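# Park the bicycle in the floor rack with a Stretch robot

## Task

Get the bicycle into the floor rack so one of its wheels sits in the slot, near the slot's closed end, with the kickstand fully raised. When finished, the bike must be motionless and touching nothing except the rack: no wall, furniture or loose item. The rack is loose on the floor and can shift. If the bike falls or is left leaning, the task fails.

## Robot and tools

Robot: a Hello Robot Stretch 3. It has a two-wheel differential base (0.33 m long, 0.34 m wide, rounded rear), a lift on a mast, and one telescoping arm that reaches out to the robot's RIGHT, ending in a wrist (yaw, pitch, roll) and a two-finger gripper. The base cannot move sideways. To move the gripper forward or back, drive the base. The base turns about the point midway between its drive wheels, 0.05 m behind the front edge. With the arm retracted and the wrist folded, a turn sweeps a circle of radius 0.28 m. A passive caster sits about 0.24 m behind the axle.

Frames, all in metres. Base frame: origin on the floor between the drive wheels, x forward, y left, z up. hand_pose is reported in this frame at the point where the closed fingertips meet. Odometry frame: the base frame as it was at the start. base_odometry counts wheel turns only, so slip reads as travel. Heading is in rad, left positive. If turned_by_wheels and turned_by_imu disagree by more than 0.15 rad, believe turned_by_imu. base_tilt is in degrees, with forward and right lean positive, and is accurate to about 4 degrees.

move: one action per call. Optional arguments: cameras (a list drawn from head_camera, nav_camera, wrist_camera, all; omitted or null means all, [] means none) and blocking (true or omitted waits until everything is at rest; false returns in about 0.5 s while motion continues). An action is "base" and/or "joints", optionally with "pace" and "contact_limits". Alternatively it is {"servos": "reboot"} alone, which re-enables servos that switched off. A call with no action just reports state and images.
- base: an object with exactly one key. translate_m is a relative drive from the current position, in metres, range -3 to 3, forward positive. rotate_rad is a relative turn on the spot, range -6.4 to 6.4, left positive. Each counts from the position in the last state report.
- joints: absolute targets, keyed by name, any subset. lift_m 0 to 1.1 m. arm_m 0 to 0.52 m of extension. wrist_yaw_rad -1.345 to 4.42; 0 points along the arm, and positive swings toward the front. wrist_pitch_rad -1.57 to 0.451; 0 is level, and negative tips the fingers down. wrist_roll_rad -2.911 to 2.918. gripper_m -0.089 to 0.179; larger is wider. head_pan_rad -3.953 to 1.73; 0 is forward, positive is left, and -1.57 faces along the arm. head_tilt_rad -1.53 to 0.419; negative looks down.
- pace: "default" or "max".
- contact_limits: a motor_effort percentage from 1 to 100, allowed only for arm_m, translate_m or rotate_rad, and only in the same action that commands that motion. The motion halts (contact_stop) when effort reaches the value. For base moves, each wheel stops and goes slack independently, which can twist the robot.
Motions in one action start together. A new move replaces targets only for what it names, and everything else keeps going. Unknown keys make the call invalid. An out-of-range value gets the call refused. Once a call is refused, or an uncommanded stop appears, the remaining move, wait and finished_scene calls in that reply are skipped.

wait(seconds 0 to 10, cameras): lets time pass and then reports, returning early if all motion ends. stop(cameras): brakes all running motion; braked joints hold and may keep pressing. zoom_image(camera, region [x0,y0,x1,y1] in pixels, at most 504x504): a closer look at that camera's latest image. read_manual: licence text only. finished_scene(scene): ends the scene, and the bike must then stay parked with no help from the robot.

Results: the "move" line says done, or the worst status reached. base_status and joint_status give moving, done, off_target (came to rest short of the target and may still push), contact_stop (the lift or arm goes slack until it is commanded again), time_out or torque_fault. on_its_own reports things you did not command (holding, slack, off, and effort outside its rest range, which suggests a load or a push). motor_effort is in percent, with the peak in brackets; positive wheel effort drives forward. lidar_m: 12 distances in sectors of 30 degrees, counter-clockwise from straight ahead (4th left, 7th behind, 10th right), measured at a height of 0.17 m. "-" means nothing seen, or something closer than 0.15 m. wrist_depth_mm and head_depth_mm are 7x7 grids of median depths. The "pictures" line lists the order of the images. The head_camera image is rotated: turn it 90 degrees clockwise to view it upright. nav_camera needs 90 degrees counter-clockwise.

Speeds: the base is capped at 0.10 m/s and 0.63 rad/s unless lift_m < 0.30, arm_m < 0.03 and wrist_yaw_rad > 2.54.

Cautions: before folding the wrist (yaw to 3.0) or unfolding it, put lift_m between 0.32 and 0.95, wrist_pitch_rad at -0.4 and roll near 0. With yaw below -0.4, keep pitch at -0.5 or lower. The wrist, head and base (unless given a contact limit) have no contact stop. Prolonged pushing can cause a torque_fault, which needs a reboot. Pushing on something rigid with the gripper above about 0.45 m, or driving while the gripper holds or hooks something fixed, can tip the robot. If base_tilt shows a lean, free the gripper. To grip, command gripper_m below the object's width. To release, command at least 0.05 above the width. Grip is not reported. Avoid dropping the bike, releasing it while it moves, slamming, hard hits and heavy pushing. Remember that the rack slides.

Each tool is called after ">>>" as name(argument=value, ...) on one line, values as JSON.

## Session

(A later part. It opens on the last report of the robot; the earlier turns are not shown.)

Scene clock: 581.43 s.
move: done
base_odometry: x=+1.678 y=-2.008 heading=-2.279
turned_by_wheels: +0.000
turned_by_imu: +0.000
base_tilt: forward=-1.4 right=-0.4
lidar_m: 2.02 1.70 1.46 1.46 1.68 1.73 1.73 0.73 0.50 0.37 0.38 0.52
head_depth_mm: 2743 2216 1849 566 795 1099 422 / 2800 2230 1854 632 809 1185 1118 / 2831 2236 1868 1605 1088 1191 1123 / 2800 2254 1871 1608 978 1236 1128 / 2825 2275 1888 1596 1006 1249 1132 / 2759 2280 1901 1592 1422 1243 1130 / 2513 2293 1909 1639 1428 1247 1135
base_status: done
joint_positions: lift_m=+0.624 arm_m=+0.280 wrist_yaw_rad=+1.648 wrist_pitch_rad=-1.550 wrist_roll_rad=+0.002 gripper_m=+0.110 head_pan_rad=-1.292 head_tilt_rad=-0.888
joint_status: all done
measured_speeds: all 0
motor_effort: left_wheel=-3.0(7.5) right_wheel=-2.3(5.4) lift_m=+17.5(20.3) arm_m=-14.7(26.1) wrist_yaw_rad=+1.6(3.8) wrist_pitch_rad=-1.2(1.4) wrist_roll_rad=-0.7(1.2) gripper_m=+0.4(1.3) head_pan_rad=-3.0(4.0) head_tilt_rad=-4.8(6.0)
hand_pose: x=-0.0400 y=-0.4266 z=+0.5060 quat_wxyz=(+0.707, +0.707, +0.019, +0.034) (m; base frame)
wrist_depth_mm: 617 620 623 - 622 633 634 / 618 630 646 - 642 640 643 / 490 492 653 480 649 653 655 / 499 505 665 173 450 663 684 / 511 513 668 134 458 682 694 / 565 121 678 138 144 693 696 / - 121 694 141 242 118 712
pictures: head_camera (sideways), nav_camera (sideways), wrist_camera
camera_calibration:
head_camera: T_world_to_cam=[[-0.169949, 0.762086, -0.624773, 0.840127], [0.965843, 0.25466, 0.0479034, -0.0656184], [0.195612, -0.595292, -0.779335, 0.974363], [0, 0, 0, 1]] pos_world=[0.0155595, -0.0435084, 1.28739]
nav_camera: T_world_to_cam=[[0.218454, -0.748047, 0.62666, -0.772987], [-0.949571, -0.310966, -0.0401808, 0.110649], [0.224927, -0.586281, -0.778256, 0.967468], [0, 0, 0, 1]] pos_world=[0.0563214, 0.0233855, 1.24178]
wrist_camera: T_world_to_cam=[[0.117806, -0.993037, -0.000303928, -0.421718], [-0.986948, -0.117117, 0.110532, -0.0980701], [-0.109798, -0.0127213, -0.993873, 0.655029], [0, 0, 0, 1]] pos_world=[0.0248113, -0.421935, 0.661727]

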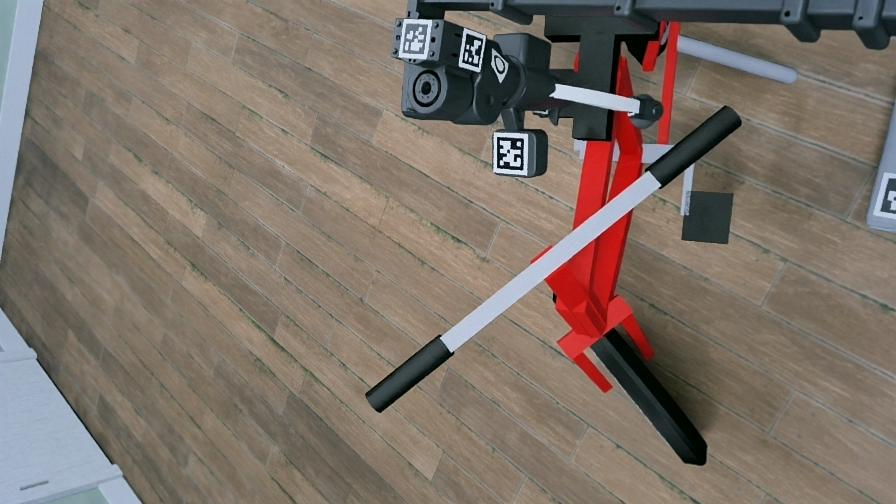

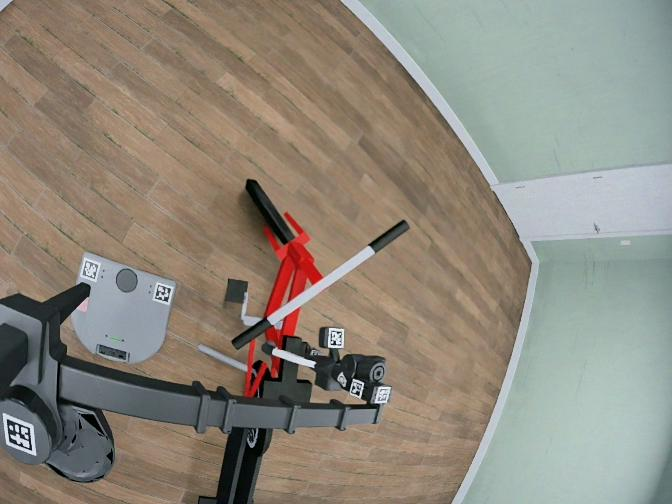

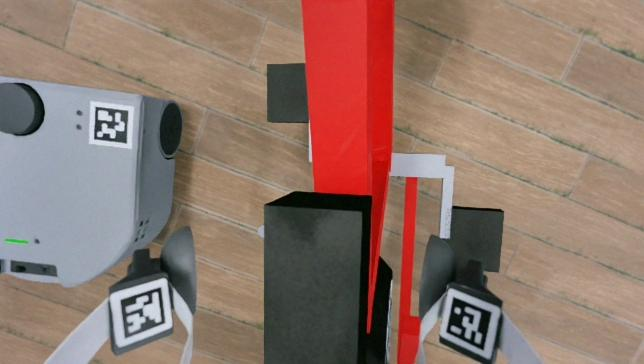

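>>> move(joints={"gripper_m": -0.02})

Scene clock: 584.77 s.
move: done
base_odometry: x=+1.678 y=-2.008 heading=-2.279
turned_by_wheels: +0.000
turned_by_imu: +0.000
base_tilt: forward=-1.4 right=-0.4
lidar_m: 2.02 1.70 1.46 1.46 1.68 1.73 1.73 0.73 0.50 0.37 0.38 0.52
head_depth_mm: 2763 2222 1861 568 796 1096 421 / 2802 2221 1867 633 807 1206 1120 / 2805 2241 1865 1604 1355 1189 1124 / 2813 2272 1877 1605 979 1231 1126 / 2846 2260 1889 1588 1008 1253 1126 / 2779 2291 1899 1583 1418 1239 1135 / 2511 2296 1908 1631 1424 1248 1135
base_status: not commanded
joint_positions: lift_m=+0.624 arm_m=+0.280 wrist_yaw_rad=+1.649 wrist_pitch_rad=-1.549 wrist_roll_rad=+0.002 gripper_m=-0.019 head_pan_rad=-1.292 head_tilt_rad=-0.888
joint_status: all done
measured_speeds: all 0
motor_effort: left_wheel=-2.7(3.8) right_wheel=-2.3(2.4) lift_m=+27.8(27.8) arm_m=-11.9(14.3) wrist_yaw_rad=+1.1(2.4) wrist_pitch_rad=-1.1(1.3) wrist_roll_rad=-0.6(1.2) gripper_m=-18.8(95.3) head_pan_rad=-3.7(4.3) head_tilt_rad=-4.8(5.8)
hand_pose: x=-0.0399 y=-0.4267 z=+0.5059 quat_wxyz=(+0.707, +0.707, +0.020, +0.034) (m; base frame)
wrist_depth_mm: 623 627 625 - 629 638 635 / 626 634 635 - 646 642 646 / 489 492 651 - 650 658 661 / 498 505 661 173 448 670 672 / 508 559 663 134 457 685 692 / 677 681 125 137 453 703 690 / 702 694 123 139 123 716 713
pictures: head_camera (sideways), nav_camera (sideways), wrist_camera
camera_calibration:
head_camera: T_world_to_cam=[[-0.16995, 0.762087, -0.624773, 0.840126], [0.965843, 0.254661, 0.0479034, -0.0656184], [0.195612, -0.595291, -0.779336, 0.974363], [0, 0, 0, 1]] pos_world=[0.0155596, -0.0435084, 1.28739]
nav_camera: T_world_to_cam=[[0.218454, -0.748048, 0.62666, -0.772986], [-0.949571, -0.310966, -0.0401808, 0.110649], [0.224927, -0.58628, -0.778256, 0.967469], [0, 0, 0, 1]] pos_world=[0.0563214, 0.0233856, 1.24178]
wrist_camera: T_world_to_cam=[[0.119525, -0.992831, -0.000291061, -0.421604], [-0.986778, -0.118829, 0.110224, -0.098552], [-0.109468, -0.0128873, -0.993907, 0.654928], [0, 0, 0, 1]] pos_world=[0.0248373, -0.421852, 0.661677]

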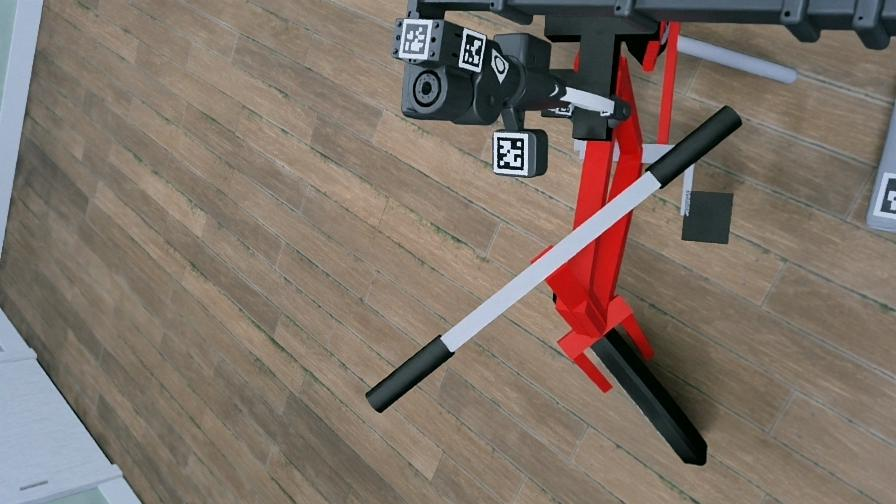

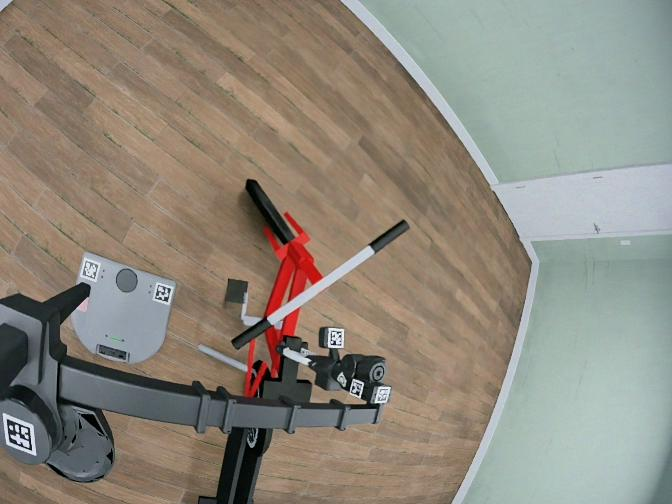

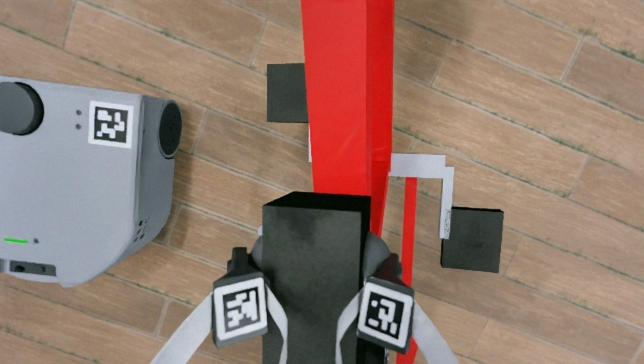

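>>> move(base={"translate_m": -0.06}, joints={"arm_m": 0.34, "wrist_yaw_rad": 1.56}, contact_limits={"translate_m": 60})

Scene clock: 597.90 s.
move: done
base_odometry: x=+1.717 y=-1.962 heading=-2.279
turned_by_wheels: +0.000
turned_by_imu: +0.067
base_tilt: forward=-1.4 right=-0.5
lidar_m: 2.08 1.65 1.47 1.47 1.76 1.68 1.69 2.01 0.50 0.38 0.39 0.58
head_depth_mm: 2773 2209 1854 629 823 1098 1068 / 2786 2228 1856 704 957 1223 1119 / 2805 2250 1880 1600 907 1212 1123 / 2838 2254 1889 1586 1051 1230 1125 / 2835 2281 1897 1575 1057 1257 1129 / 2657 2280 1903 1620 1422 1264 1131 / 2442 2294 1918 1625 1430 1258 1135
base_status: done
joint_positions: lift_m=+0.624 arm_m=+0.340 wrist_yaw_rad=+1.557 wrist_pitch_rad=-1.550 wrist_roll_rad=-0.004 gripper_m=-0.019 head_pan_rad=-1.292 head_tilt_rad=-0.889
joint_status: all done
measured_speeds: all 0
on_its_own: lift_m is at rest, and its effort (-1.7) is outside its rest range (+3 to +55)
motor_effort: left_wheel=-1.6(5.3) right_wheel=-3.6(20.1) lift_m=-1.7(41.5) arm_m=+16.3(27.0) wrist_yaw_rad=+3.3(6.2) wrist_pitch_rad=-1.2(17.0) wrist_roll_rad=+0.7(2.3) gripper_m=-16.2(19.2) head_pan_rad=-3.1(4.1) head_tilt_rad=-5.0(5.8)
contact_limits: translate_m 60 (maximum 100)
hand_pose: x=-0.0402 y=-0.4850 z=+0.5060 quat_wxyz=(+0.707, +0.707, -0.011, +0.003) (m; base frame)
wrist_depth_mm: 618 632 622 300 630 634 640 / 629 641 634 340 639 646 647 / 495 648 646 379 648 657 666 / 496 608 662 163 668 673 674 / 509 629 132 129 459 682 678 / 521 683 133 130 687 692 704 / 694 695 126 132 123 702 704
pictures: head_camera (sideways), nav_camera (sideways), wrist_camera
camera_calibration:
head_camera: T_world_to_cam=[[-0.169925, 0.762194, -0.624648, 0.839964], [0.965863, 0.254587, 0.0479, -0.0656142], [0.195536, -0.595185, -0.779436, 0.974494], [0, 0, 0, 1]] pos_world=[0.0155559, -0.0435069, 1.28738]
nav_camera: T_world_to_cam=[[0.21843, -0.748159, 0.626535, -0.772824], [-0.949594, -0.310895, -0.0401868, 0.110657], [0.224853, -0.586176, -0.778356, 0.967599], [0, 0, 0, 1]] pos_world=[0.0563204, 0.0233913, 1.24179]
wrist_camera: T_world_to_cam=[[0.0325719, -0.999469, -0.000217719, -0.486219], [-0.993277, -0.0323943, 0.111135, -0.0645976], [-0.111084, -0.00340363, -0.993805, 0.658671], [0, 0, 0, 1]] pos_world=[0.0248413, -0.485812, 0.661664]

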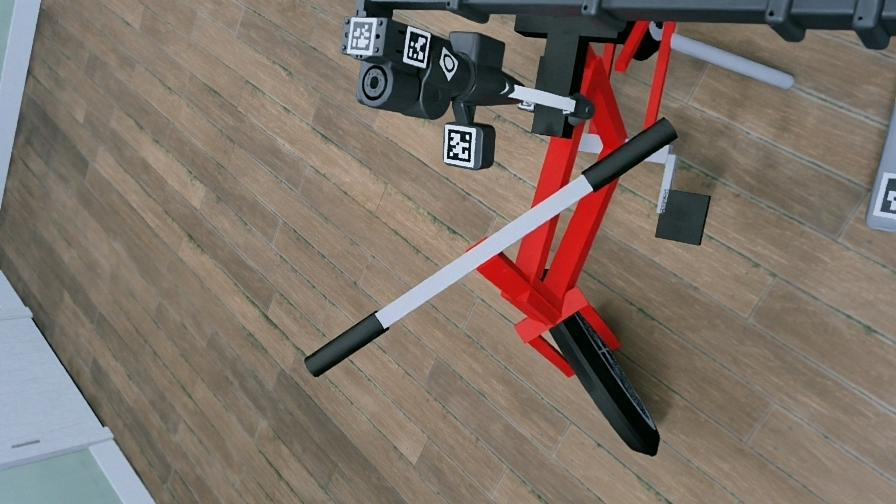

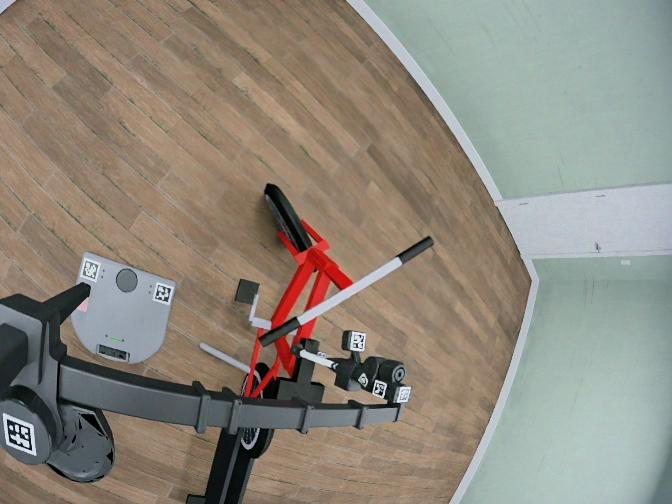

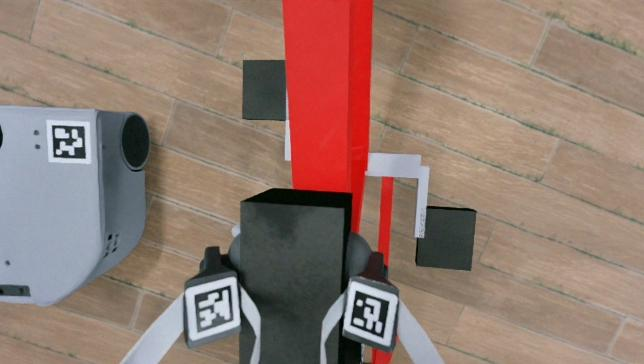

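>>> move(base={"rotate_rad": -0.067}, joints={"lift_m": 0.632, "head_pan_rad": -1.75, "head_tilt_rad": -0.85}, contact_limits={"rotate_rad": 60})

>>> zoom_image(camera="head_camera", region=[400, 50, 896, 504])

Scene clock: 602.37 s.
move: done
base_odometry: x=+1.717 y=-1.962 heading=-2.345
turned_by_wheels: -0.066
turned_by_imu: -0.064
base_tilt: forward=-1.3 right=-0.4
lidar_m: 2.07 1.71 1.47 1.47 1.70 1.69 1.68 1.94 0.50 0.39 0.39 0.58
head_depth_mm: 2854 2354 1927 1643 1283 1255 379 / 2863 2363 1927 1648 1119 424 388 / 2876 2368 1957 1617 504 1205 1128 / 2874 2378 1947 659 914 1252 1133 / 2889 2409 1967 673 889 1103 1139 / 2923 2429 1986 1678 1447 1237 1141 / 2953 2451 1998 1691 827 1219 1146
base_status: done
joint_positions: lift_m=+0.632 arm_m=+0.340 wrist_yaw_rad=+1.559 wrist_pitch_rad=-1.446 wrist_roll_rad=-0.004 gripper_m=-0.019 head_pan_rad=-1.742 head_tilt_rad=-0.853
joint_status: all done
measured_speeds: all 0
on_its_own: right_wheel is at rest, and its effort (-28.1) is outside its rest range (-21 to +21); wrist_pitch_rad is at rest, and its effort (-20.3) is outside its rest range (-8 to +12)
motor_effort: left_wheel=+16.6(17.4) right_wheel=-28.1(28.4) lift_m=+42.0(42.7) arm_m=-6.3(11.1) wrist_yaw_rad=+0.5(4.2) wrist_pitch_rad=-20.3(21.0) wrist_roll_rad=+1.2(1.2) gripper_m=-17.1(17.4) head_pan_rad=-3.4(7.7) head_tilt_rad=+0.9(4.9)
contact_limits: rotate_rad 60 (maximum 100)
hand_pose: x=-0.0134 y=-0.4853 z=+0.5135 quat_wxyz=(+0.706, +0.705, -0.047, +0.041) (m; base frame)
wrist_depth_mm: 652 652 658 359 661 664 671 / 649 656 664 347 666 673 683 / 657 666 659 376 663 673 668 / 509 613 662 138 671 669 686 / 509 620 664 135 466 675 683 / 506 626 124 135 458 676 677 / 518 659 123 135 122 685 691
pictures: head_camera (sideways), nav_camera (sideways), wrist_camera
camera_calibration:
head_camera: T_world_to_cam=[[0.174378, 0.737695, -0.652225, 0.873796], [0.980801, -0.188854, 0.0486237, -0.0666497], [-0.0873056, -0.648182, -0.756464, 0.946348], [0, 0, 0, 1]] pos_world=[-0.00437912, -0.0437761, 1.28903]
nav_camera: T_world_to_cam=[[-0.124582, -0.746073, 0.654106, -0.806655], [-0.990572, 0.131382, -0.0388117, 0.109119], [-0.0569812, -0.652774, -0.755407, 0.939476], [0, 0, 0, 1]] pos_world=[0.0611277, -0.0028943, 1.24156]
wrist_camera: T_world_to_cam=[[0.0350331, -0.999375, 0.00465604, -0.489809], [-0.999362, -0.0349993, 0.00716924, 0.0132487], [-0.0070018, -0.00490423, -0.999963, 0.672915], [0, 0, 0, 1]] pos_world=[0.0351114, -0.485739, 0.675076]

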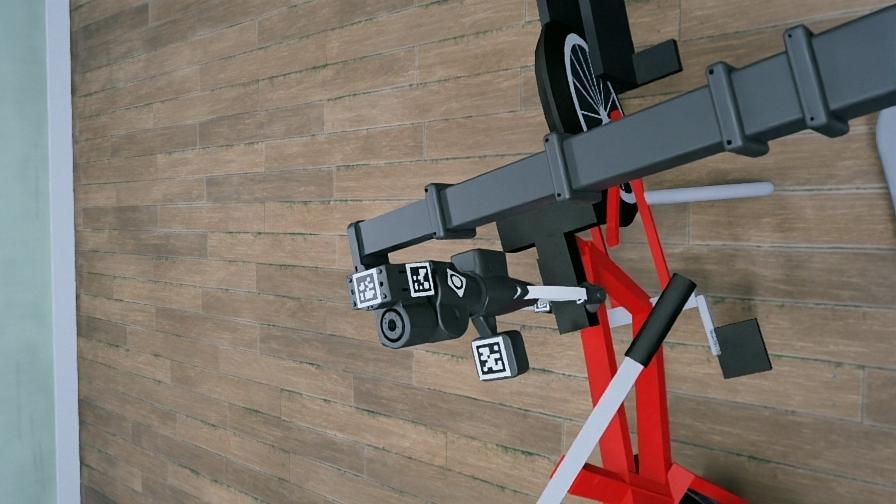

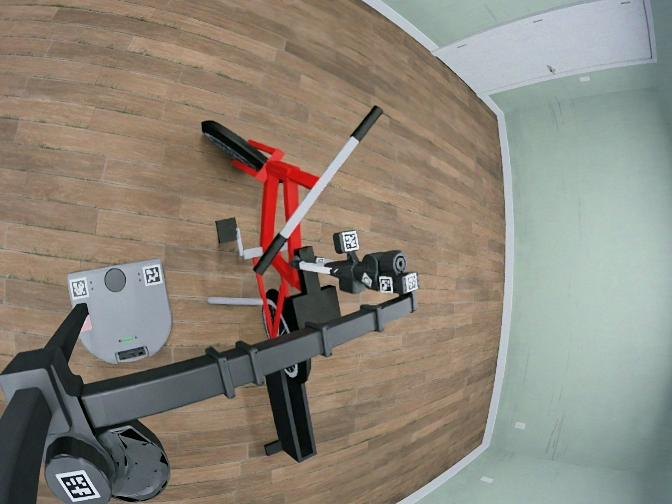

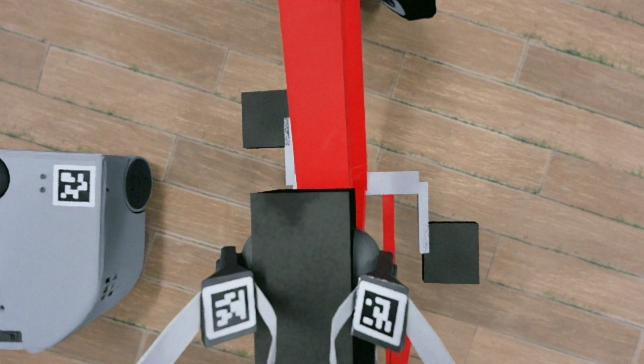

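Scaled by 1.016 from the camera's 896x504 image, which has a finer 1280x720 frame.

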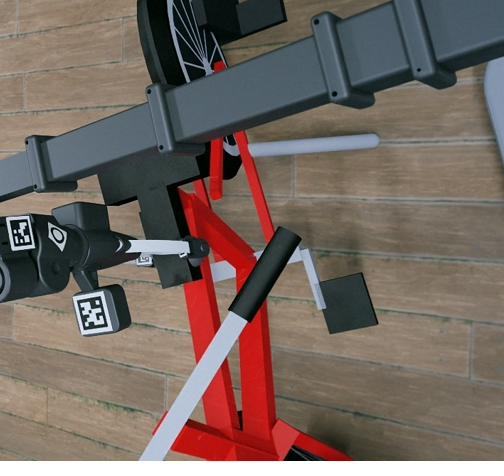

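>>> move(joints={"gripper_m": 0.11}, cameras=[])

>>> move(joints={"lift_m": 0.76, "wrist_pitch_rad": -1.57}, cameras=[])

>>> move(joints={"wrist_yaw_rad": 0.0, "wrist_roll_rad": 1.55})

Scene clock: 613.37 s.
move: done
base_odometry: x=+1.717 y=-1.962 heading=-2.346
turned_by_wheels: -0.001
turned_by_imu: -0.001
base_tilt: forward=-1.4 right=-0.4
lidar_m: 2.07 1.71 1.47 1.47 1.70 1.68 1.68 0.86 0.49 0.37 0.38 0.57
head_depth_mm: 2887 2339 1939 1630 1290 1252 378 / 2847 2352 1934 1642 1161 424 389 / 2848 2387 1950 1590 503 1157 1130 / 2900 2378 1958 661 852 1243 1134 / 2855 2406 1966 676 1194 1076 1138 / 2889 2423 1988 1671 1447 1217 1138 / 2924 2449 1988 1684 1444 952 1146
base_status: not commanded
joint_positions: lift_m=+0.632 arm_m=+0.340 wrist_yaw_rad=+1.560 wrist_pitch_rad=-1.547 wrist_roll_rad=-0.004 gripper_m=+0.110 head_pan_rad=-1.742 head_tilt_rad=-0.853
joint_status: all done
measured_speeds: all 0
motor_effort: left_wheel=+4.5(17.5) right_wheel=-6.3(28.3) lift_m=+24.4(31.3) arm_m=+10.7(17.9) wrist_yaw_rad=+0.8(1.7) wrist_pitch_rad=-1.8(20.3) wrist_roll_rad=+1.1(1.3) gripper_m=-1.8(81.0) head_pan_rad=-3.2(3.9) head_tilt_rad=+1.5(2.0)
contact_limits: rotate_rad 60 (maximum 100)
hand_pose: x=-0.0394 y=-0.4850 z=+0.5140 quat_wxyz=(+0.707, +0.707, -0.011, +0.006) (m; base frame)
wrist_depth_mm: 626 638 625 355 637 632 633 / 640 636 639 401 652 652 653 / 498 527 134 418 656 664 660 / 507 533 137 357 462 679 673 / 513 515 140 312 681 684 704 / 520 123 142 257 143 698 696 / 105 119 145 173 162 118 725
pictures: none
No camera images: "cameras" was empty.

Scene clock: 615.37 s.
move: done
base_odometry: x=+1.717 y=-1.962 heading=-2.346
turned_by_wheels: +0.000
turned_by_imu: +0.000
base_tilt: forward=-1.3 right=-0.4
lidar_m: 2.07 1.71 1.47 1.47 1.70 1.68 1.68 0.74 0.49 0.38 0.39 0.57
head_depth_mm: 2854 2342 1921 1634 1211 300 - / 2877 2370 1942 1601 343 320 1109 / 2888 2380 496 405 835 1242 1126 / 2895 2401 535 1597 843 1242 1132 / 2902 2417 533 1555 1438 1066 1133 / 2881 2427 1985 1640 1454 1063 1142 / 2951 2460 1986 1675 1452 939 1147
base_status: not commanded
joint_positions: lift_m=+0.760 arm_m=+0.340 wrist_yaw_rad=+1.560 wrist_pitch_rad=-1.549 wrist_roll_rad=-0.004 gripper_m=+0.110 head_pan_rad=-1.742 head_tilt_rad=-0.853
joint_status: all done
joint sent to its limit — wrist_pitch_rad, lower limit.
measured_speeds: all 0
motor_effort: left_wheel=+4.3(5.4) right_wheel=-5.6(6.3) lift_m=+35.3(40.3) arm_m=-0.9(11.0) wrist_yaw_rad=+0.5(1.4) wrist_pitch_rad=-1.4(3.0) wrist_roll_rad=+1.2(1.4) gripper_m=+0.6(1.9) head_pan_rad=-3.5(4.0) head_tilt_rad=+1.6(2.1)
contact_limits: rotate_rad 60 (maximum 100)
hand_pose: x=-0.0399 y=-0.4850 z=+0.6420 quat_wxyz=(+0.707, +0.707, -0.010, +0.005) (m; base frame)
wrist_depth_mm: 743 747 749 753 764 768 755 / 756 770 768 763 763 765 777 / 623 656 268 563 783 795 801 / 637 630 269 590 575 801 817 / 650 645 275 388 815 827 820 / 817 121 283 271 144 828 838 / 839 121 289 275 675 118 859
pictures: none
No camera images: "cameras" was empty.

Scene clock: 617.17 s.
move: done
base_odometry: x=+1.717 y=-1.962 heading=-2.346
turned_by_wheels: +0.000
turned_by_imu: +0.000
base_tilt: forward=-1.3 right=-0.4
lidar_m: 2.07 1.71 1.47 1.47 1.70 1.68 1.68 0.74 0.49 0.38 0.39 0.57
head_depth_mm: 2860 2349 1935 1632 1215 299 - / 2863 2371 1931 1607 342 320 1109 / 2881 2392 496 405 833 1239 1128 / 2867 2410 531 1588 860 1253 1133 / 2893 2406 530 605 1413 1070 1134 / 2936 2429 1971 1672 1451 1061 1141 / 2908 2461 1992 1679 1450 941 1145
base_status: not commanded
joint_positions: lift_m=+0.760 arm_m=+0.340 wrist_yaw_rad=+0.003 wrist_pitch_rad=-1.549 wrist_roll_rad=+1.544 gripper_m=+0.110 head_pan_rad=-1.742 head_tilt_rad=-0.853
joint_status: all done
measured_speeds: all 0
motor_effort: left_wheel=+4.2(4.9) right_wheel=-5.5(5.6) lift_m=+35.7(36.5) arm_m=-12.0(12.2) wrist_yaw_rad=-2.0(4.0) wrist_pitch_rad=-1.3(1.5) wrist_roll_rad=+1.8(2.5) gripper_m=-0.1(1.1) head_pan_rad=-3.3(4.3) head_tilt_rad=+1.2(1.8)
contact_limits: rotate_rad 60 (maximum 100)
hand_pose: x=-0.0216 y=-0.4662 z=+0.6420 quat_wxyz=(+0.011, +0.010, -0.714, -0.700) (m; base frame)
wrist_depth_mm: 753 745 754 247 266 759 759 / 750 762 761 252 272 653 625 / 782 769 576 262 775 635 627 / 797 796 597 271 804 641 648 / 799 810 814 278 829 814 828 / 818 121 821 500 144 826 840 / 837 121 840 474 848 116 853
pictures: head_camera (sideways), nav_camera (sideways), wrist_camera
camera_calibration:
head_camera: T_world_to_cam=[[0.174439, 0.737672, -0.652235, 0.873808], [0.980785, -0.188936, 0.048624, -0.0666499], [-0.0873619, -0.648184, -0.756455, 0.946338], [0, 0, 0, 1]] pos_world=[-0.00438284, -0.0437754, 1.28903]
nav_camera: T_world_to_cam=[[-0.124643, -0.746054, 0.654116, -0.806668], [-0.990561, 0.131465, -0.0388112, 0.109118], [-0.0570379, -0.652779, -0.755398, 0.939465], [0, 0, 0, 1]] pos_world=[0.0611274, -0.00289971, 1.24156]
wrist_camera: T_world_to_cam=[[-0.0723492, 0.997117, -0.02286, 0.475036], [0.988892, 0.0746984, 0.128499, 0.0209693], [0.129836, -0.0133093, -0.991446, 0.795037], [0, 0, 0, 1]] pos_world=[-0.0895921, -0.464651, 0.796401]

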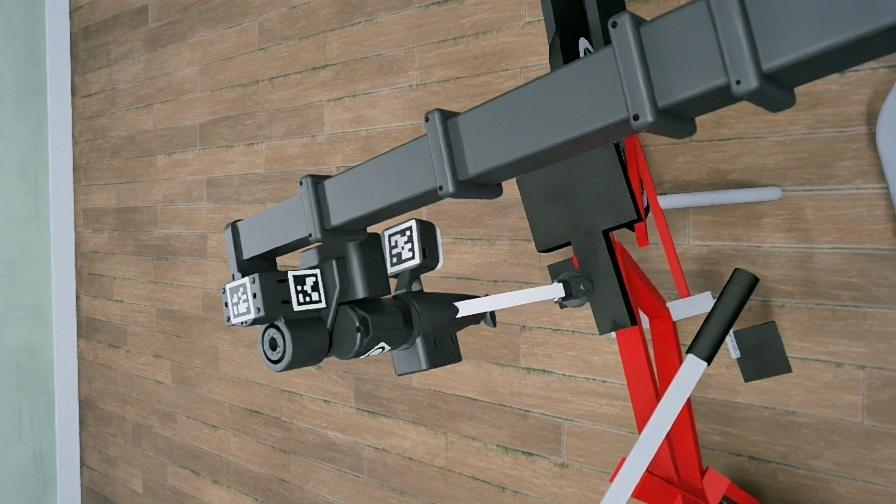

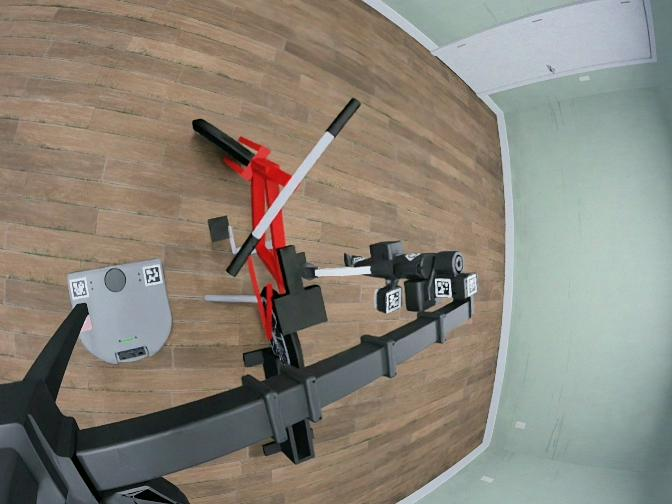

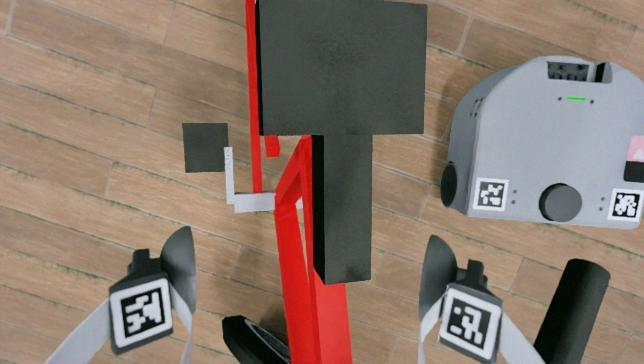

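>>> move(joints={"arm_m": 0.314, "lift_m": 0.625}, cameras=[])

>>> move(joints={"gripper_m": -0.03})

Scene clock: 624.40 s.
move: done
base_odometry: x=+1.717 y=-1.962 heading=-2.346
turned_by_wheels: +0.000
turned_by_imu: +0.000
base_tilt: forward=-1.4 right=-0.4
lidar_m: 2.07 1.71 1.47 1.47 1.70 1.68 1.68 0.74 0.49 0.38 0.39 0.57
head_depth_mm: 2878 2356 1919 1634 1281 1249 387 / 2883 2385 1940 1639 1247 431 394 / 2867 2369 1942 1577 503 1205 1131 / 2878 2397 1962 620 832 1250 1136 / 2876 2398 1973 625 828 1068 1133 / 2907 2423 1989 1675 1450 1066 1138 / 2931 2453 1987 1679 1457 942 1144
base_status: not commanded
joint_positions: lift_m=+0.625 arm_m=+0.314 wrist_yaw_rad=+0.003 wrist_pitch_rad=-1.549 wrist_roll_rad=+1.544 gripper_m=+0.110 head_pan_rad=-1.742 head_tilt_rad=-0.853
joint_status: all done
measured_speeds: all 0
motor_effort: left_wheel=+4.5(4.9) right_wheel=-5.3(5.6) lift_m=+16.3(33.1) arm_m=-13.6(22.3) wrist_yaw_rad=-2.6(3.6) wrist_pitch_rad=-1.3(1.4) wrist_roll_rad=+1.6(1.9) gripper_m=+0.0(1.2) head_pan_rad=-3.2(4.0) head_tilt_rad=+1.1(1.9)
contact_limits: rotate_rad 60 (maximum 100)
hand_pose: x=-0.0216 y=-0.4402 z=+0.5070 quat_wxyz=(+0.011, +0.010, -0.714, -0.700) (m; base frame)
wrist_depth_mm: 616 112 119 126 135 628 629 / 631 114 121 129 139 544 490 / 645 413 125 130 657 500 503 / 656 656 452 134 663 511 509 / 674 662 443 137 682 595 519 / 686 121 679 140 143 692 690 / - 121 138 143 713 118 714
pictures: none
No camera images: "cameras" was empty.

Scene clock: 626.33 s.
move: done
base_odometry: x=+1.717 y=-1.962 heading=-2.346
turned_by_wheels: +0.000
turned_by_imu: +0.000
base_tilt: forward=-1.3 right=-0.4
lidar_m: 2.07 1.71 1.47 1.47 1.70 1.68 1.68 0.74 0.49 0.38 0.39 0.57
head_depth_mm: 2867 2344 1938 1640 1282 1255 386 / 2895 2356 1942 1638 1242 431 395 / 2887 2389 1945 1587 503 1201 1129 / 2871 2406 1968 620 830 1249 1134 / 2898 2406 1983 625 825 1068 1136 / 2912 2448 1994 1676 1452 1063 1144 / 2939 2450 1988 1686 1457 939 1144
base_status: not commanded
joint_positions: lift_m=+0.625 arm_m=+0.314 wrist_yaw_rad=+0.003 wrist_pitch_rad=-1.546 wrist_roll_rad=+1.544 gripper_m=-0.029 head_pan_rad=-1.742 head_tilt_rad=-0.853
joint_status: all done
measured_speeds: all 0
motor_effort: left_wheel=+4.0(5.1) right_wheel=-5.2(5.5) lift_m=+23.9(24.3) arm_m=-11.4(14.0) wrist_yaw_rad=-2.3(3.5) wrist_pitch_rad=-1.8(2.6) wrist_roll_rad=+1.8(2.1) gripper_m=-19.8(94.8) head_pan_rad=-3.5(4.2) head_tilt_rad=+1.7(1.9)
contact_limits: rotate_rad 60 (maximum 100)
hand_pose: x=-0.0216 y=-0.4409 z=+0.5069 quat_wxyz=(+0.011, +0.010, -0.715, -0.699) (m; base frame)
wrist_depth_mm: 628 112 118 125 135 619 630 / 635 114 120 128 138 541 488 / 649 416 125 130 657 503 501 / 657 652 452 133 660 515 506 / 677 668 446 136 674 596 523 / 683 691 126 138 684 699 699 / 702 704 124 140 122 703 711
pictures: head_camera (sideways), nav_camera (sideways), wrist_camera
camera_calibration:
head_camera: T_world_to_cam=[[0.174445, 0.737667, -0.65224, 0.873814], [0.980783, -0.188944, 0.0486241, -0.0666501], [-0.0873684, -0.648188, -0.756452, 0.946333], [0, 0, 0, 1]] pos_world=[-0.00438324, -0.0437754, 1.28903]
nav_camera: T_world_to_cam=[[-0.124649, -0.746049, 0.65412, -0.806674], [-0.99056, 0.131473, -0.038811, 0.109118], [-0.0570444, -0.652783, -0.755394, 0.93946], [0, 0, 0, 1]] pos_world=[0.0611273, -0.00290054, 1.24156]
wrist_camera: T_world_to_cam=[[-0.0721477, 0.997063, -0.0256981, 0.448145], [0.988907, 0.0748641, 0.128293, 0.0366097], [0.12984, -0.0161569, -0.991403, 0.660165], [0, 0, 0, 1]] pos_world=[-0.0895871, -0.438903, 0.66131]

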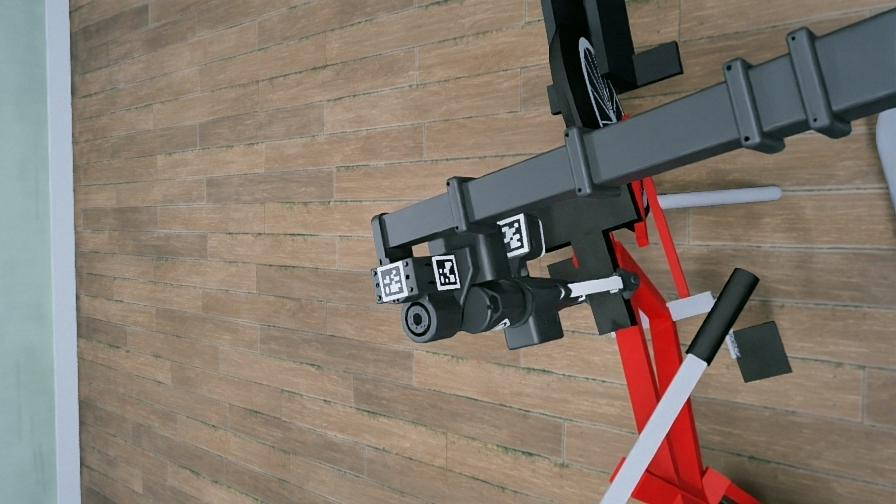

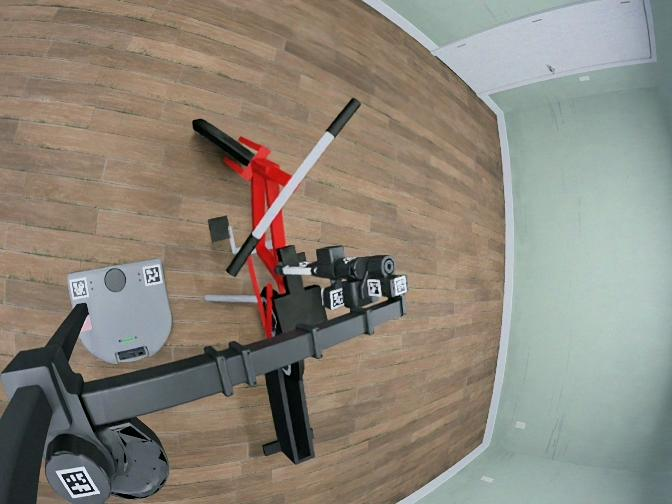

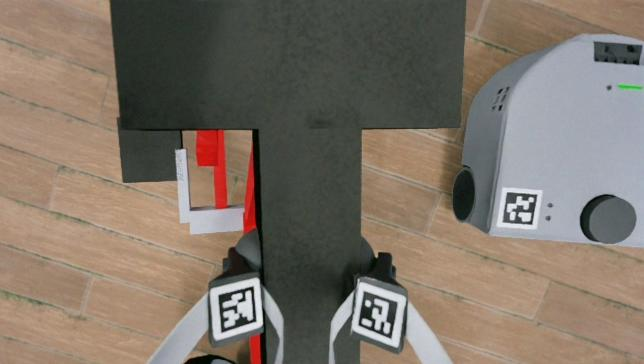

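>>> move(base={"translate_m": -0.1}, joints={"arm_m": 0.35, "lift_m": 0.63}, contact_limits={"translate_m": 70})

>>> zoom_image(camera="head_camera", region=[450, 0, 750, 250])

Scene clock: 631.63 s.
move: contact_stop
base_odometry: x=+1.787 y=-1.891 heading=-2.345
turned_by_wheels: +0.001
turned_by_imu: +0.098
base_tilt: forward=-1.3 right=-0.5
lidar_m: 2.16 1.65 1.50 1.50 1.77 1.60 1.61 1.96 0.48 0.42 0.40 0.65
head_depth_mm: 2786 2349 1917 1637 1282 1253 377 / 2812 2372 1948 1643 1138 423 388 / 2872 2373 1950 1609 502 1208 1133 / 2906 2405 1960 640 863 1243 1137 / 2905 2431 1980 652 842 1212 1140 / 2970 2436 1981 1675 1446 1076 1141 / 3017 2454 1999 1679 1452 1261 1144
base_status: done
joint_positions: lift_m=+0.632 arm_m=+0.350 wrist_yaw_rad=-0.012 wrist_pitch_rad=-1.556 wrist_roll_rad=+1.561 gripper_m=-0.026 head_pan_rad=-1.742 head_tilt_rad=-0.852
joint_status: lift_m contact_stop (moved +0.007 of +0.005); the others done
measured_speeds: all 0
on_its_own: lift_m is slack since a contact_stop; right_wheel is at rest, and its effort (-36.8) is outside its rest range (-21 to +21); wrist_yaw_rad is at rest, and its effort (+10.9) is outside its rest range (-9 to +9)
motor_effort: left_wheel=+16.6(17.3) right_wheel=-36.8(37.2) lift_m=+26.0(46.7) arm_m=-0.6(27.5) wrist_yaw_rad=+10.9(11.4) wrist_pitch_rad=-0.1(2.0) wrist_roll_rad=-3.7(4.2) gripper_m=-16.4(17.4) head_pan_rad=-2.3(4.2) head_tilt_rad=+1.2(2.1)
contact_limits: translate_m 70 (maximum 100)
hand_pose: x=-0.0213 y=-0.4745 z=+0.5146 quat_wxyz=(+0.000, -0.001, -0.712, -0.702) (m; base frame)
wrist_depth_mm: 623 114 119 125 132 636 545 / 628 117 122 128 136 511 501 / 652 120 124 131 140 512 506 / 668 671 235 135 146 525 518 / 675 684 460 139 694 696 701 / 687 695 126 141 705 708 723 / 704 704 123 144 124 725 726
pictures: head_camera (sideways), nav_camera (sideways), wrist_camera
camera_calibration:
head_camera: T_world_to_cam=[[0.17488, 0.737155, -0.652702, 0.874414], [0.980659, -0.189584, 0.0486359, -0.0666647], [-0.0878898, -0.648584, -0.756052, 0.945816], [0, 0, 0, 1]] pos_world=[-0.00441446, -0.0437759, 1.28906]
nav_camera: T_world_to_cam=[[-0.12509, -0.74557, 0.654583, -0.807273], [-0.990474, 0.132126, -0.0387872, 0.109086], [-0.0575689, -0.653199, -0.754995, 0.938944], [0, 0, 0, 1]] pos_world=[0.061119, -0.00297445, 1.24156]
wrist_camera: T_world_to_cam=[[-0.0413454, 0.999018, -0.0159114, 0.478372], [0.99068, 0.0430584, 0.129223, 0.0223177], [0.129781, -0.0104203, -0.991488, 0.669921], [0, 0, 0, 1]] pos_world=[-0.0892742, -0.471883, 0.668946]

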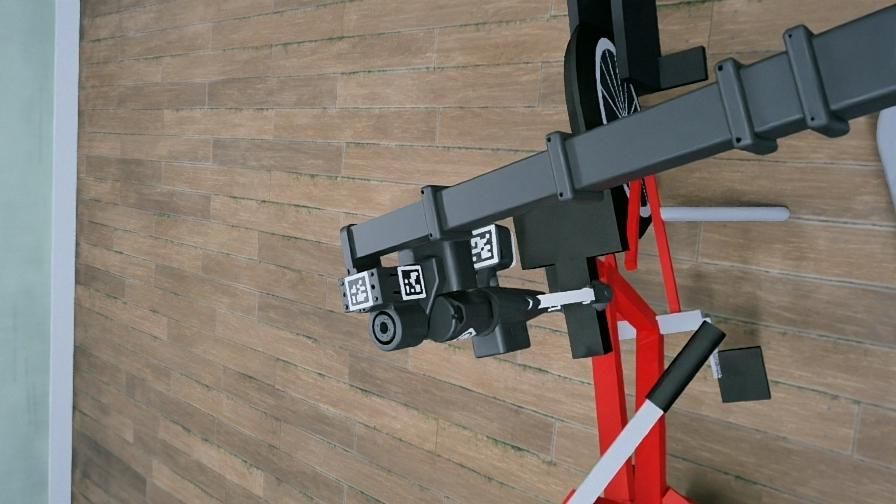

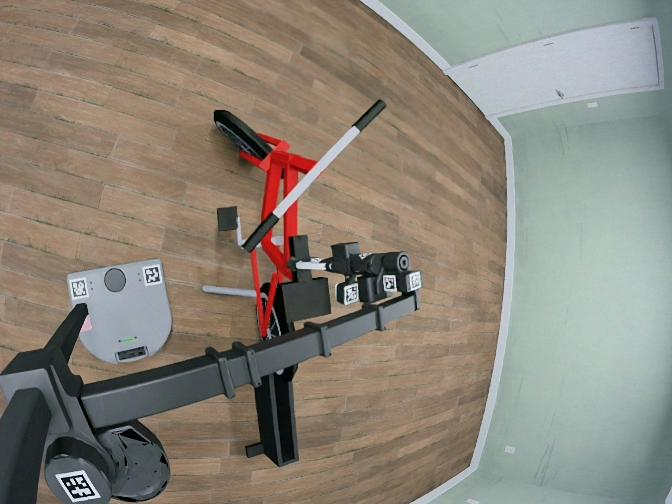

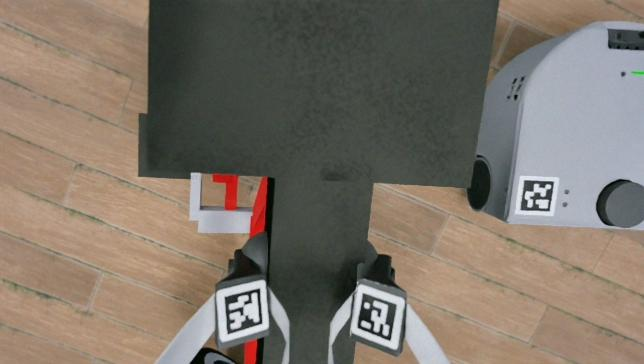

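Scaled by 1.680 from the camera's 896x504 image, which has a finer 1280x720 frame.

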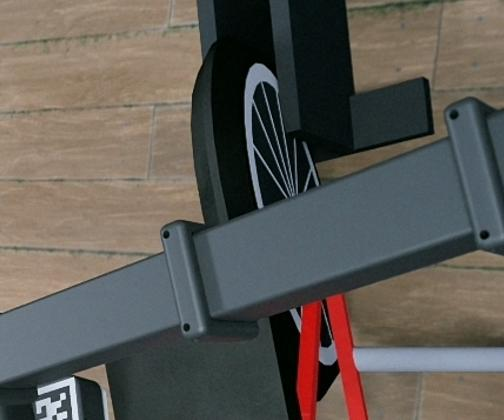

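>>> move(joints={"head_pan_rad": -2.15, "head_tilt_rad": -0.9})

>>> zoom_image(camera="head_camera", region=[450, 0, 896, 400])

Scene clock: 641.83 s.
move: done
base_odometry: x=+1.787 y=-1.891 heading=-2.345
turned_by_wheels: +0.000
turned_by_imu: +0.000
base_tilt: forward=-1.3 right=-0.5
lidar_m: 2.16 1.65 1.49 1.50 1.77 1.60 1.61 1.96 0.48 0.42 0.40 0.65
head_depth_mm: 2649 2234 1861 1462 1390 1237 1113 / 2825 2230 1873 1597 1377 1240 372 / 2796 2239 1877 1602 1330 417 402 / 2825 2245 1890 1613 1074 434 1123 / 2859 2269 1890 1613 485 1237 1129 / 2799 2277 1892 560 823 1241 1128 / 2808 2297 1917 613 794 1036 1104
base_status: not commanded
joint_positions: lift_m=+0.632 arm_m=+0.350 wrist_yaw_rad=-0.012 wrist_pitch_rad=-1.556 wrist_roll_rad=+1.561 gripper_m=-0.026 head_pan_rad=-2.142 head_tilt_rad=-0.888
joint_status: all done
measured_speeds: all 0
on_its_own: lift_m is slack since a contact_stop; right_wheel is at rest, and its effort (-36.5) is outside its rest range (-21 to +21); wrist_yaw_rad is at rest, and its effort (+11.0) is outside its rest range (-9 to +9)
motor_effort: left_wheel=+16.6(17.5) right_wheel=-36.5(36.7) lift_m=+26.1(27.1) arm_m=-14.5(14.9) wrist_yaw_rad=+11.0(12.0) wrist_pitch_rad=+0.0(0.4) wrist_roll_rad=-3.7(3.9) gripper_m=-16.7(17.8) head_pan_rad=-3.5(6.8) head_tilt_rad=-5.9(5.9)
contact_limits: translate_m 70 (maximum 100)
hand_pose: x=-0.0213 y=-0.4744 z=+0.5146 quat_wxyz=(+0.000, -0.001, -0.712, -0.702) (m; base frame)
wrist_depth_mm: 616 114 120 125 133 622 544 / 639 117 122 128 136 515 497 / 644 120 124 131 140 511 512 / 659 669 235 135 146 525 524 / 680 686 462 138 693 692 697 / 690 687 127 141 704 709 709 / 724 707 123 144 124 726 732
pictures: head_camera (sideways), nav_camera (sideways), wrist_camera
camera_calibration:
head_camera: T_world_to_cam=[[0.460108, 0.630618, -0.624997, 0.836575], [0.828921, -0.55731, 0.0479094, -0.0647911], [-0.318105, -0.540117, -0.779156, 0.977263], [0, 0, 0, 1]] pos_world=[-0.0203364, -0.0358323, 1.2874]
nav_camera: T_world_to_cam=[[-0.417541, -0.657781, 0.626884, -0.769399], [-0.860468, 0.507918, -0.04017, 0.110092], [-0.291983, -0.556186, -0.778076, 0.970388], [0, 0, 0, 1]] pos_world=[0.0568111, -0.022297, 1.24178]
wrist_camera: T_world_to_cam=[[-0.0413447, 0.999018, -0.0159113, 0.478287], [0.99068, 0.0430578, 0.129223, 0.0223137], [0.129781, -0.0104203, -0.991488, 0.669922], [0, 0, 0, 1]] pos_world=[-0.0892742, -0.471797, 0.668946]

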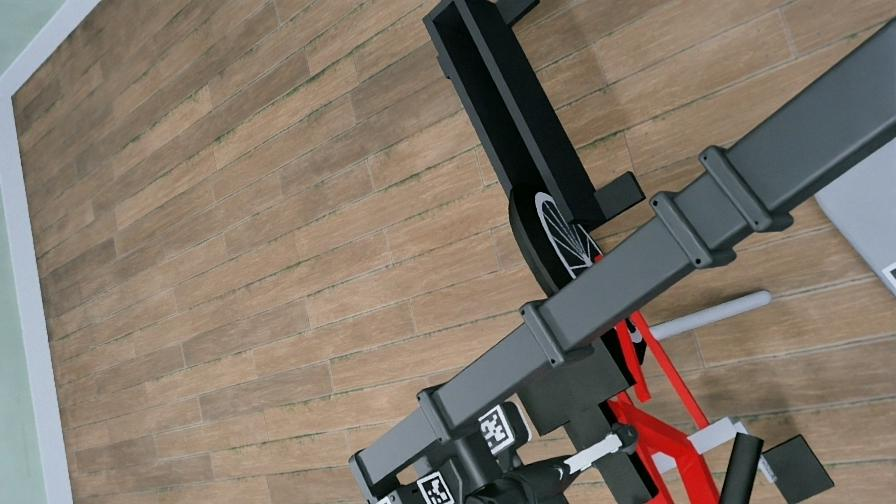

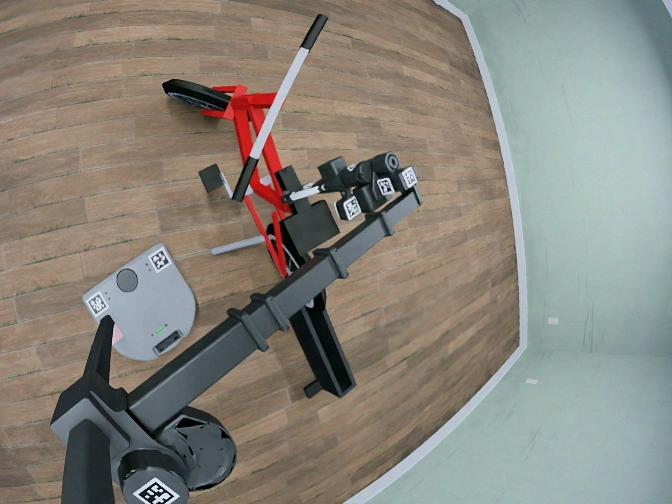

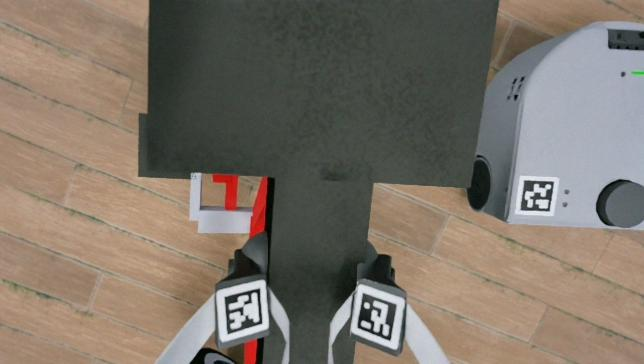

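Scaled by 1.130 from the camera's 896x504 image, which has a finer 1280x720 frame.

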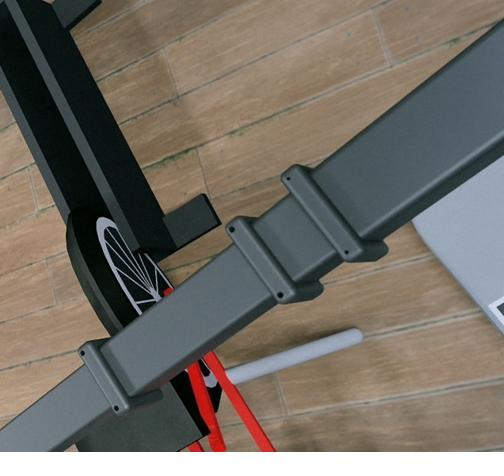

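>>> move(joints={"arm_m": 0.40, "lift_m": 0.634})

Scene clock: 656.37 s.
move: contact_stop
base_odometry: x=+1.787 y=-1.891 heading=-2.346
turned_by_wheels: -0.002
turned_by_imu: -0.035
base_tilt: forward=-1.3 right=-0.5
lidar_m: 2.16 1.69 1.50 1.51 1.79 1.59 1.60 1.91 0.49 0.42 0.42 0.67
head_depth_mm: 2568 2226 1849 1472 1390 1240 1119 / 2786 2224 1859 1602 1375 1246 366 / 2797 2249 1868 1605 1334 410 403 / 2827 2248 1877 1620 1095 428 1123 / 2854 2284 1882 1613 485 1214 1130 / 2829 2286 1901 553 852 1242 1133 / 2779 2294 1909 661 837 1066 1119
base_status: not commanded
joint_positions: lift_m=+0.638 arm_m=+0.400 wrist_yaw_rad=-0.001 wrist_pitch_rad=-1.557 wrist_roll_rad=+1.557 gripper_m=-0.026 head_pan_rad=-2.142 head_tilt_rad=-0.889
joint_status: lift_m contact_stop (moved +0.006 of +0.002); the others done
measured_speeds: translate_m=+0.000 rotate_rad=+0.001 lift_m=+0.000 arm_m=+0.000 wrist_yaw_rad=+0.000 wrist_pitch_rad=+0.000 wrist_roll_rad=+0.000 head_pan_rad=+0.000 head_tilt_rad=+0.000
on_its_own: lift_m is slack since a contact_stop (your +0.634 is given up)
motor_effort: left_wheel=-3.9(17.2) right_wheel=+8.5(36.6) lift_m=+24.3(36.4) arm_m=+17.5(31.7) wrist_yaw_rad=+1.0(11.1) wrist_pitch_rad=+0.3(0.7) wrist_roll_rad=-2.6(4.0) gripper_m=-17.8(18.9) head_pan_rad=-3.0(4.1) head_tilt_rad=-5.8(6.0)
contact_limits: translate_m 70 (maximum 100)
hand_pose: x=-0.0215 y=-0.5242 z=+0.5202 quat_wxyz=(+0.005, +0.004, -0.712, -0.702) (m; base frame)
wrist_depth_mm: 629 633 122 126 132 138 646 / 640 644 124 129 135 142 508 / 653 654 126 131 138 521 517 / 667 668 460 135 141 551 526 / 676 675 687 139 690 703 543 / 698 698 125 141 143 708 723 / 705 701 120 144 125 735 728
pictures: head_camera (sideways), nav_camera (sideways), wrist_camera
camera_calibration:
head_camera: T_world_to_cam=[[0.460596, 0.630572, -0.624684, 0.836164], [0.828599, -0.557789, 0.047901, -0.0647781], [-0.318237, -0.539675, -0.779407, 0.977591], [0, 0, 0, 1]] pos_world=[-0.0203532, -0.0358126, 1.28738]
nav_camera: T_world_to_cam=[[-0.418044, -0.65776, 0.626571, -0.768988], [-0.860176, 0.508412, -0.0401851, 0.110109], [-0.292124, -0.55576, -0.778328, 0.970716], [0, 0, 0, 1]] pos_world=[0.0568117, -0.022305, 1.24179]
wrist_camera: T_world_to_cam=[[-0.0555196, 0.998347, -0.014871, 0.526904], [0.989975, 0.0569791, 0.129239, 0.0312206], [0.129873, -0.00754659, -0.991502, 0.676587], [0, 0, 0, 1]] pos_world=[-0.0895242, -0.522706, 0.674638]

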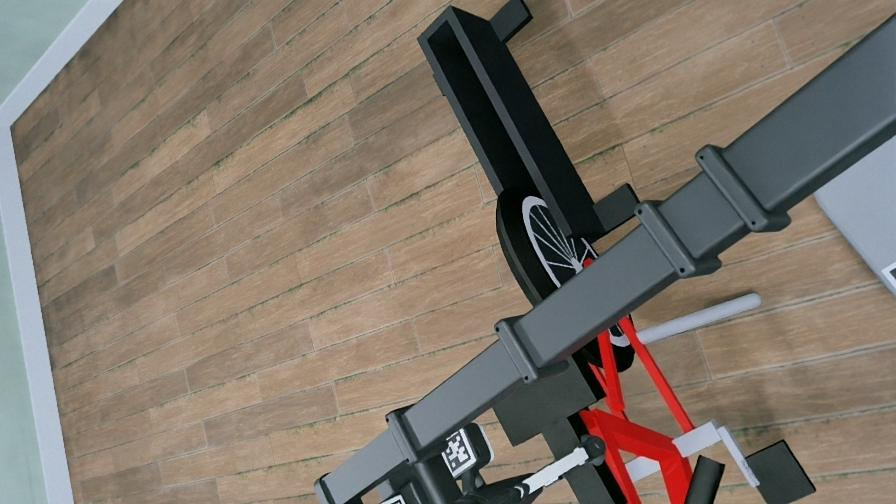

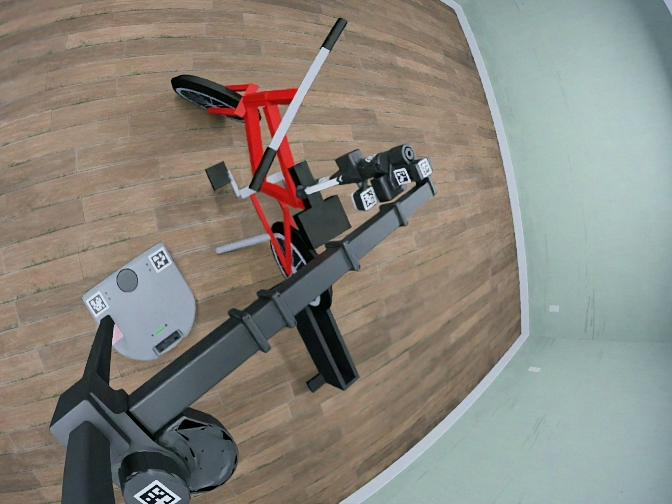

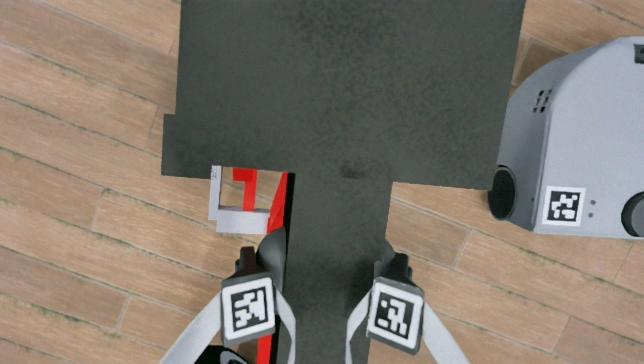

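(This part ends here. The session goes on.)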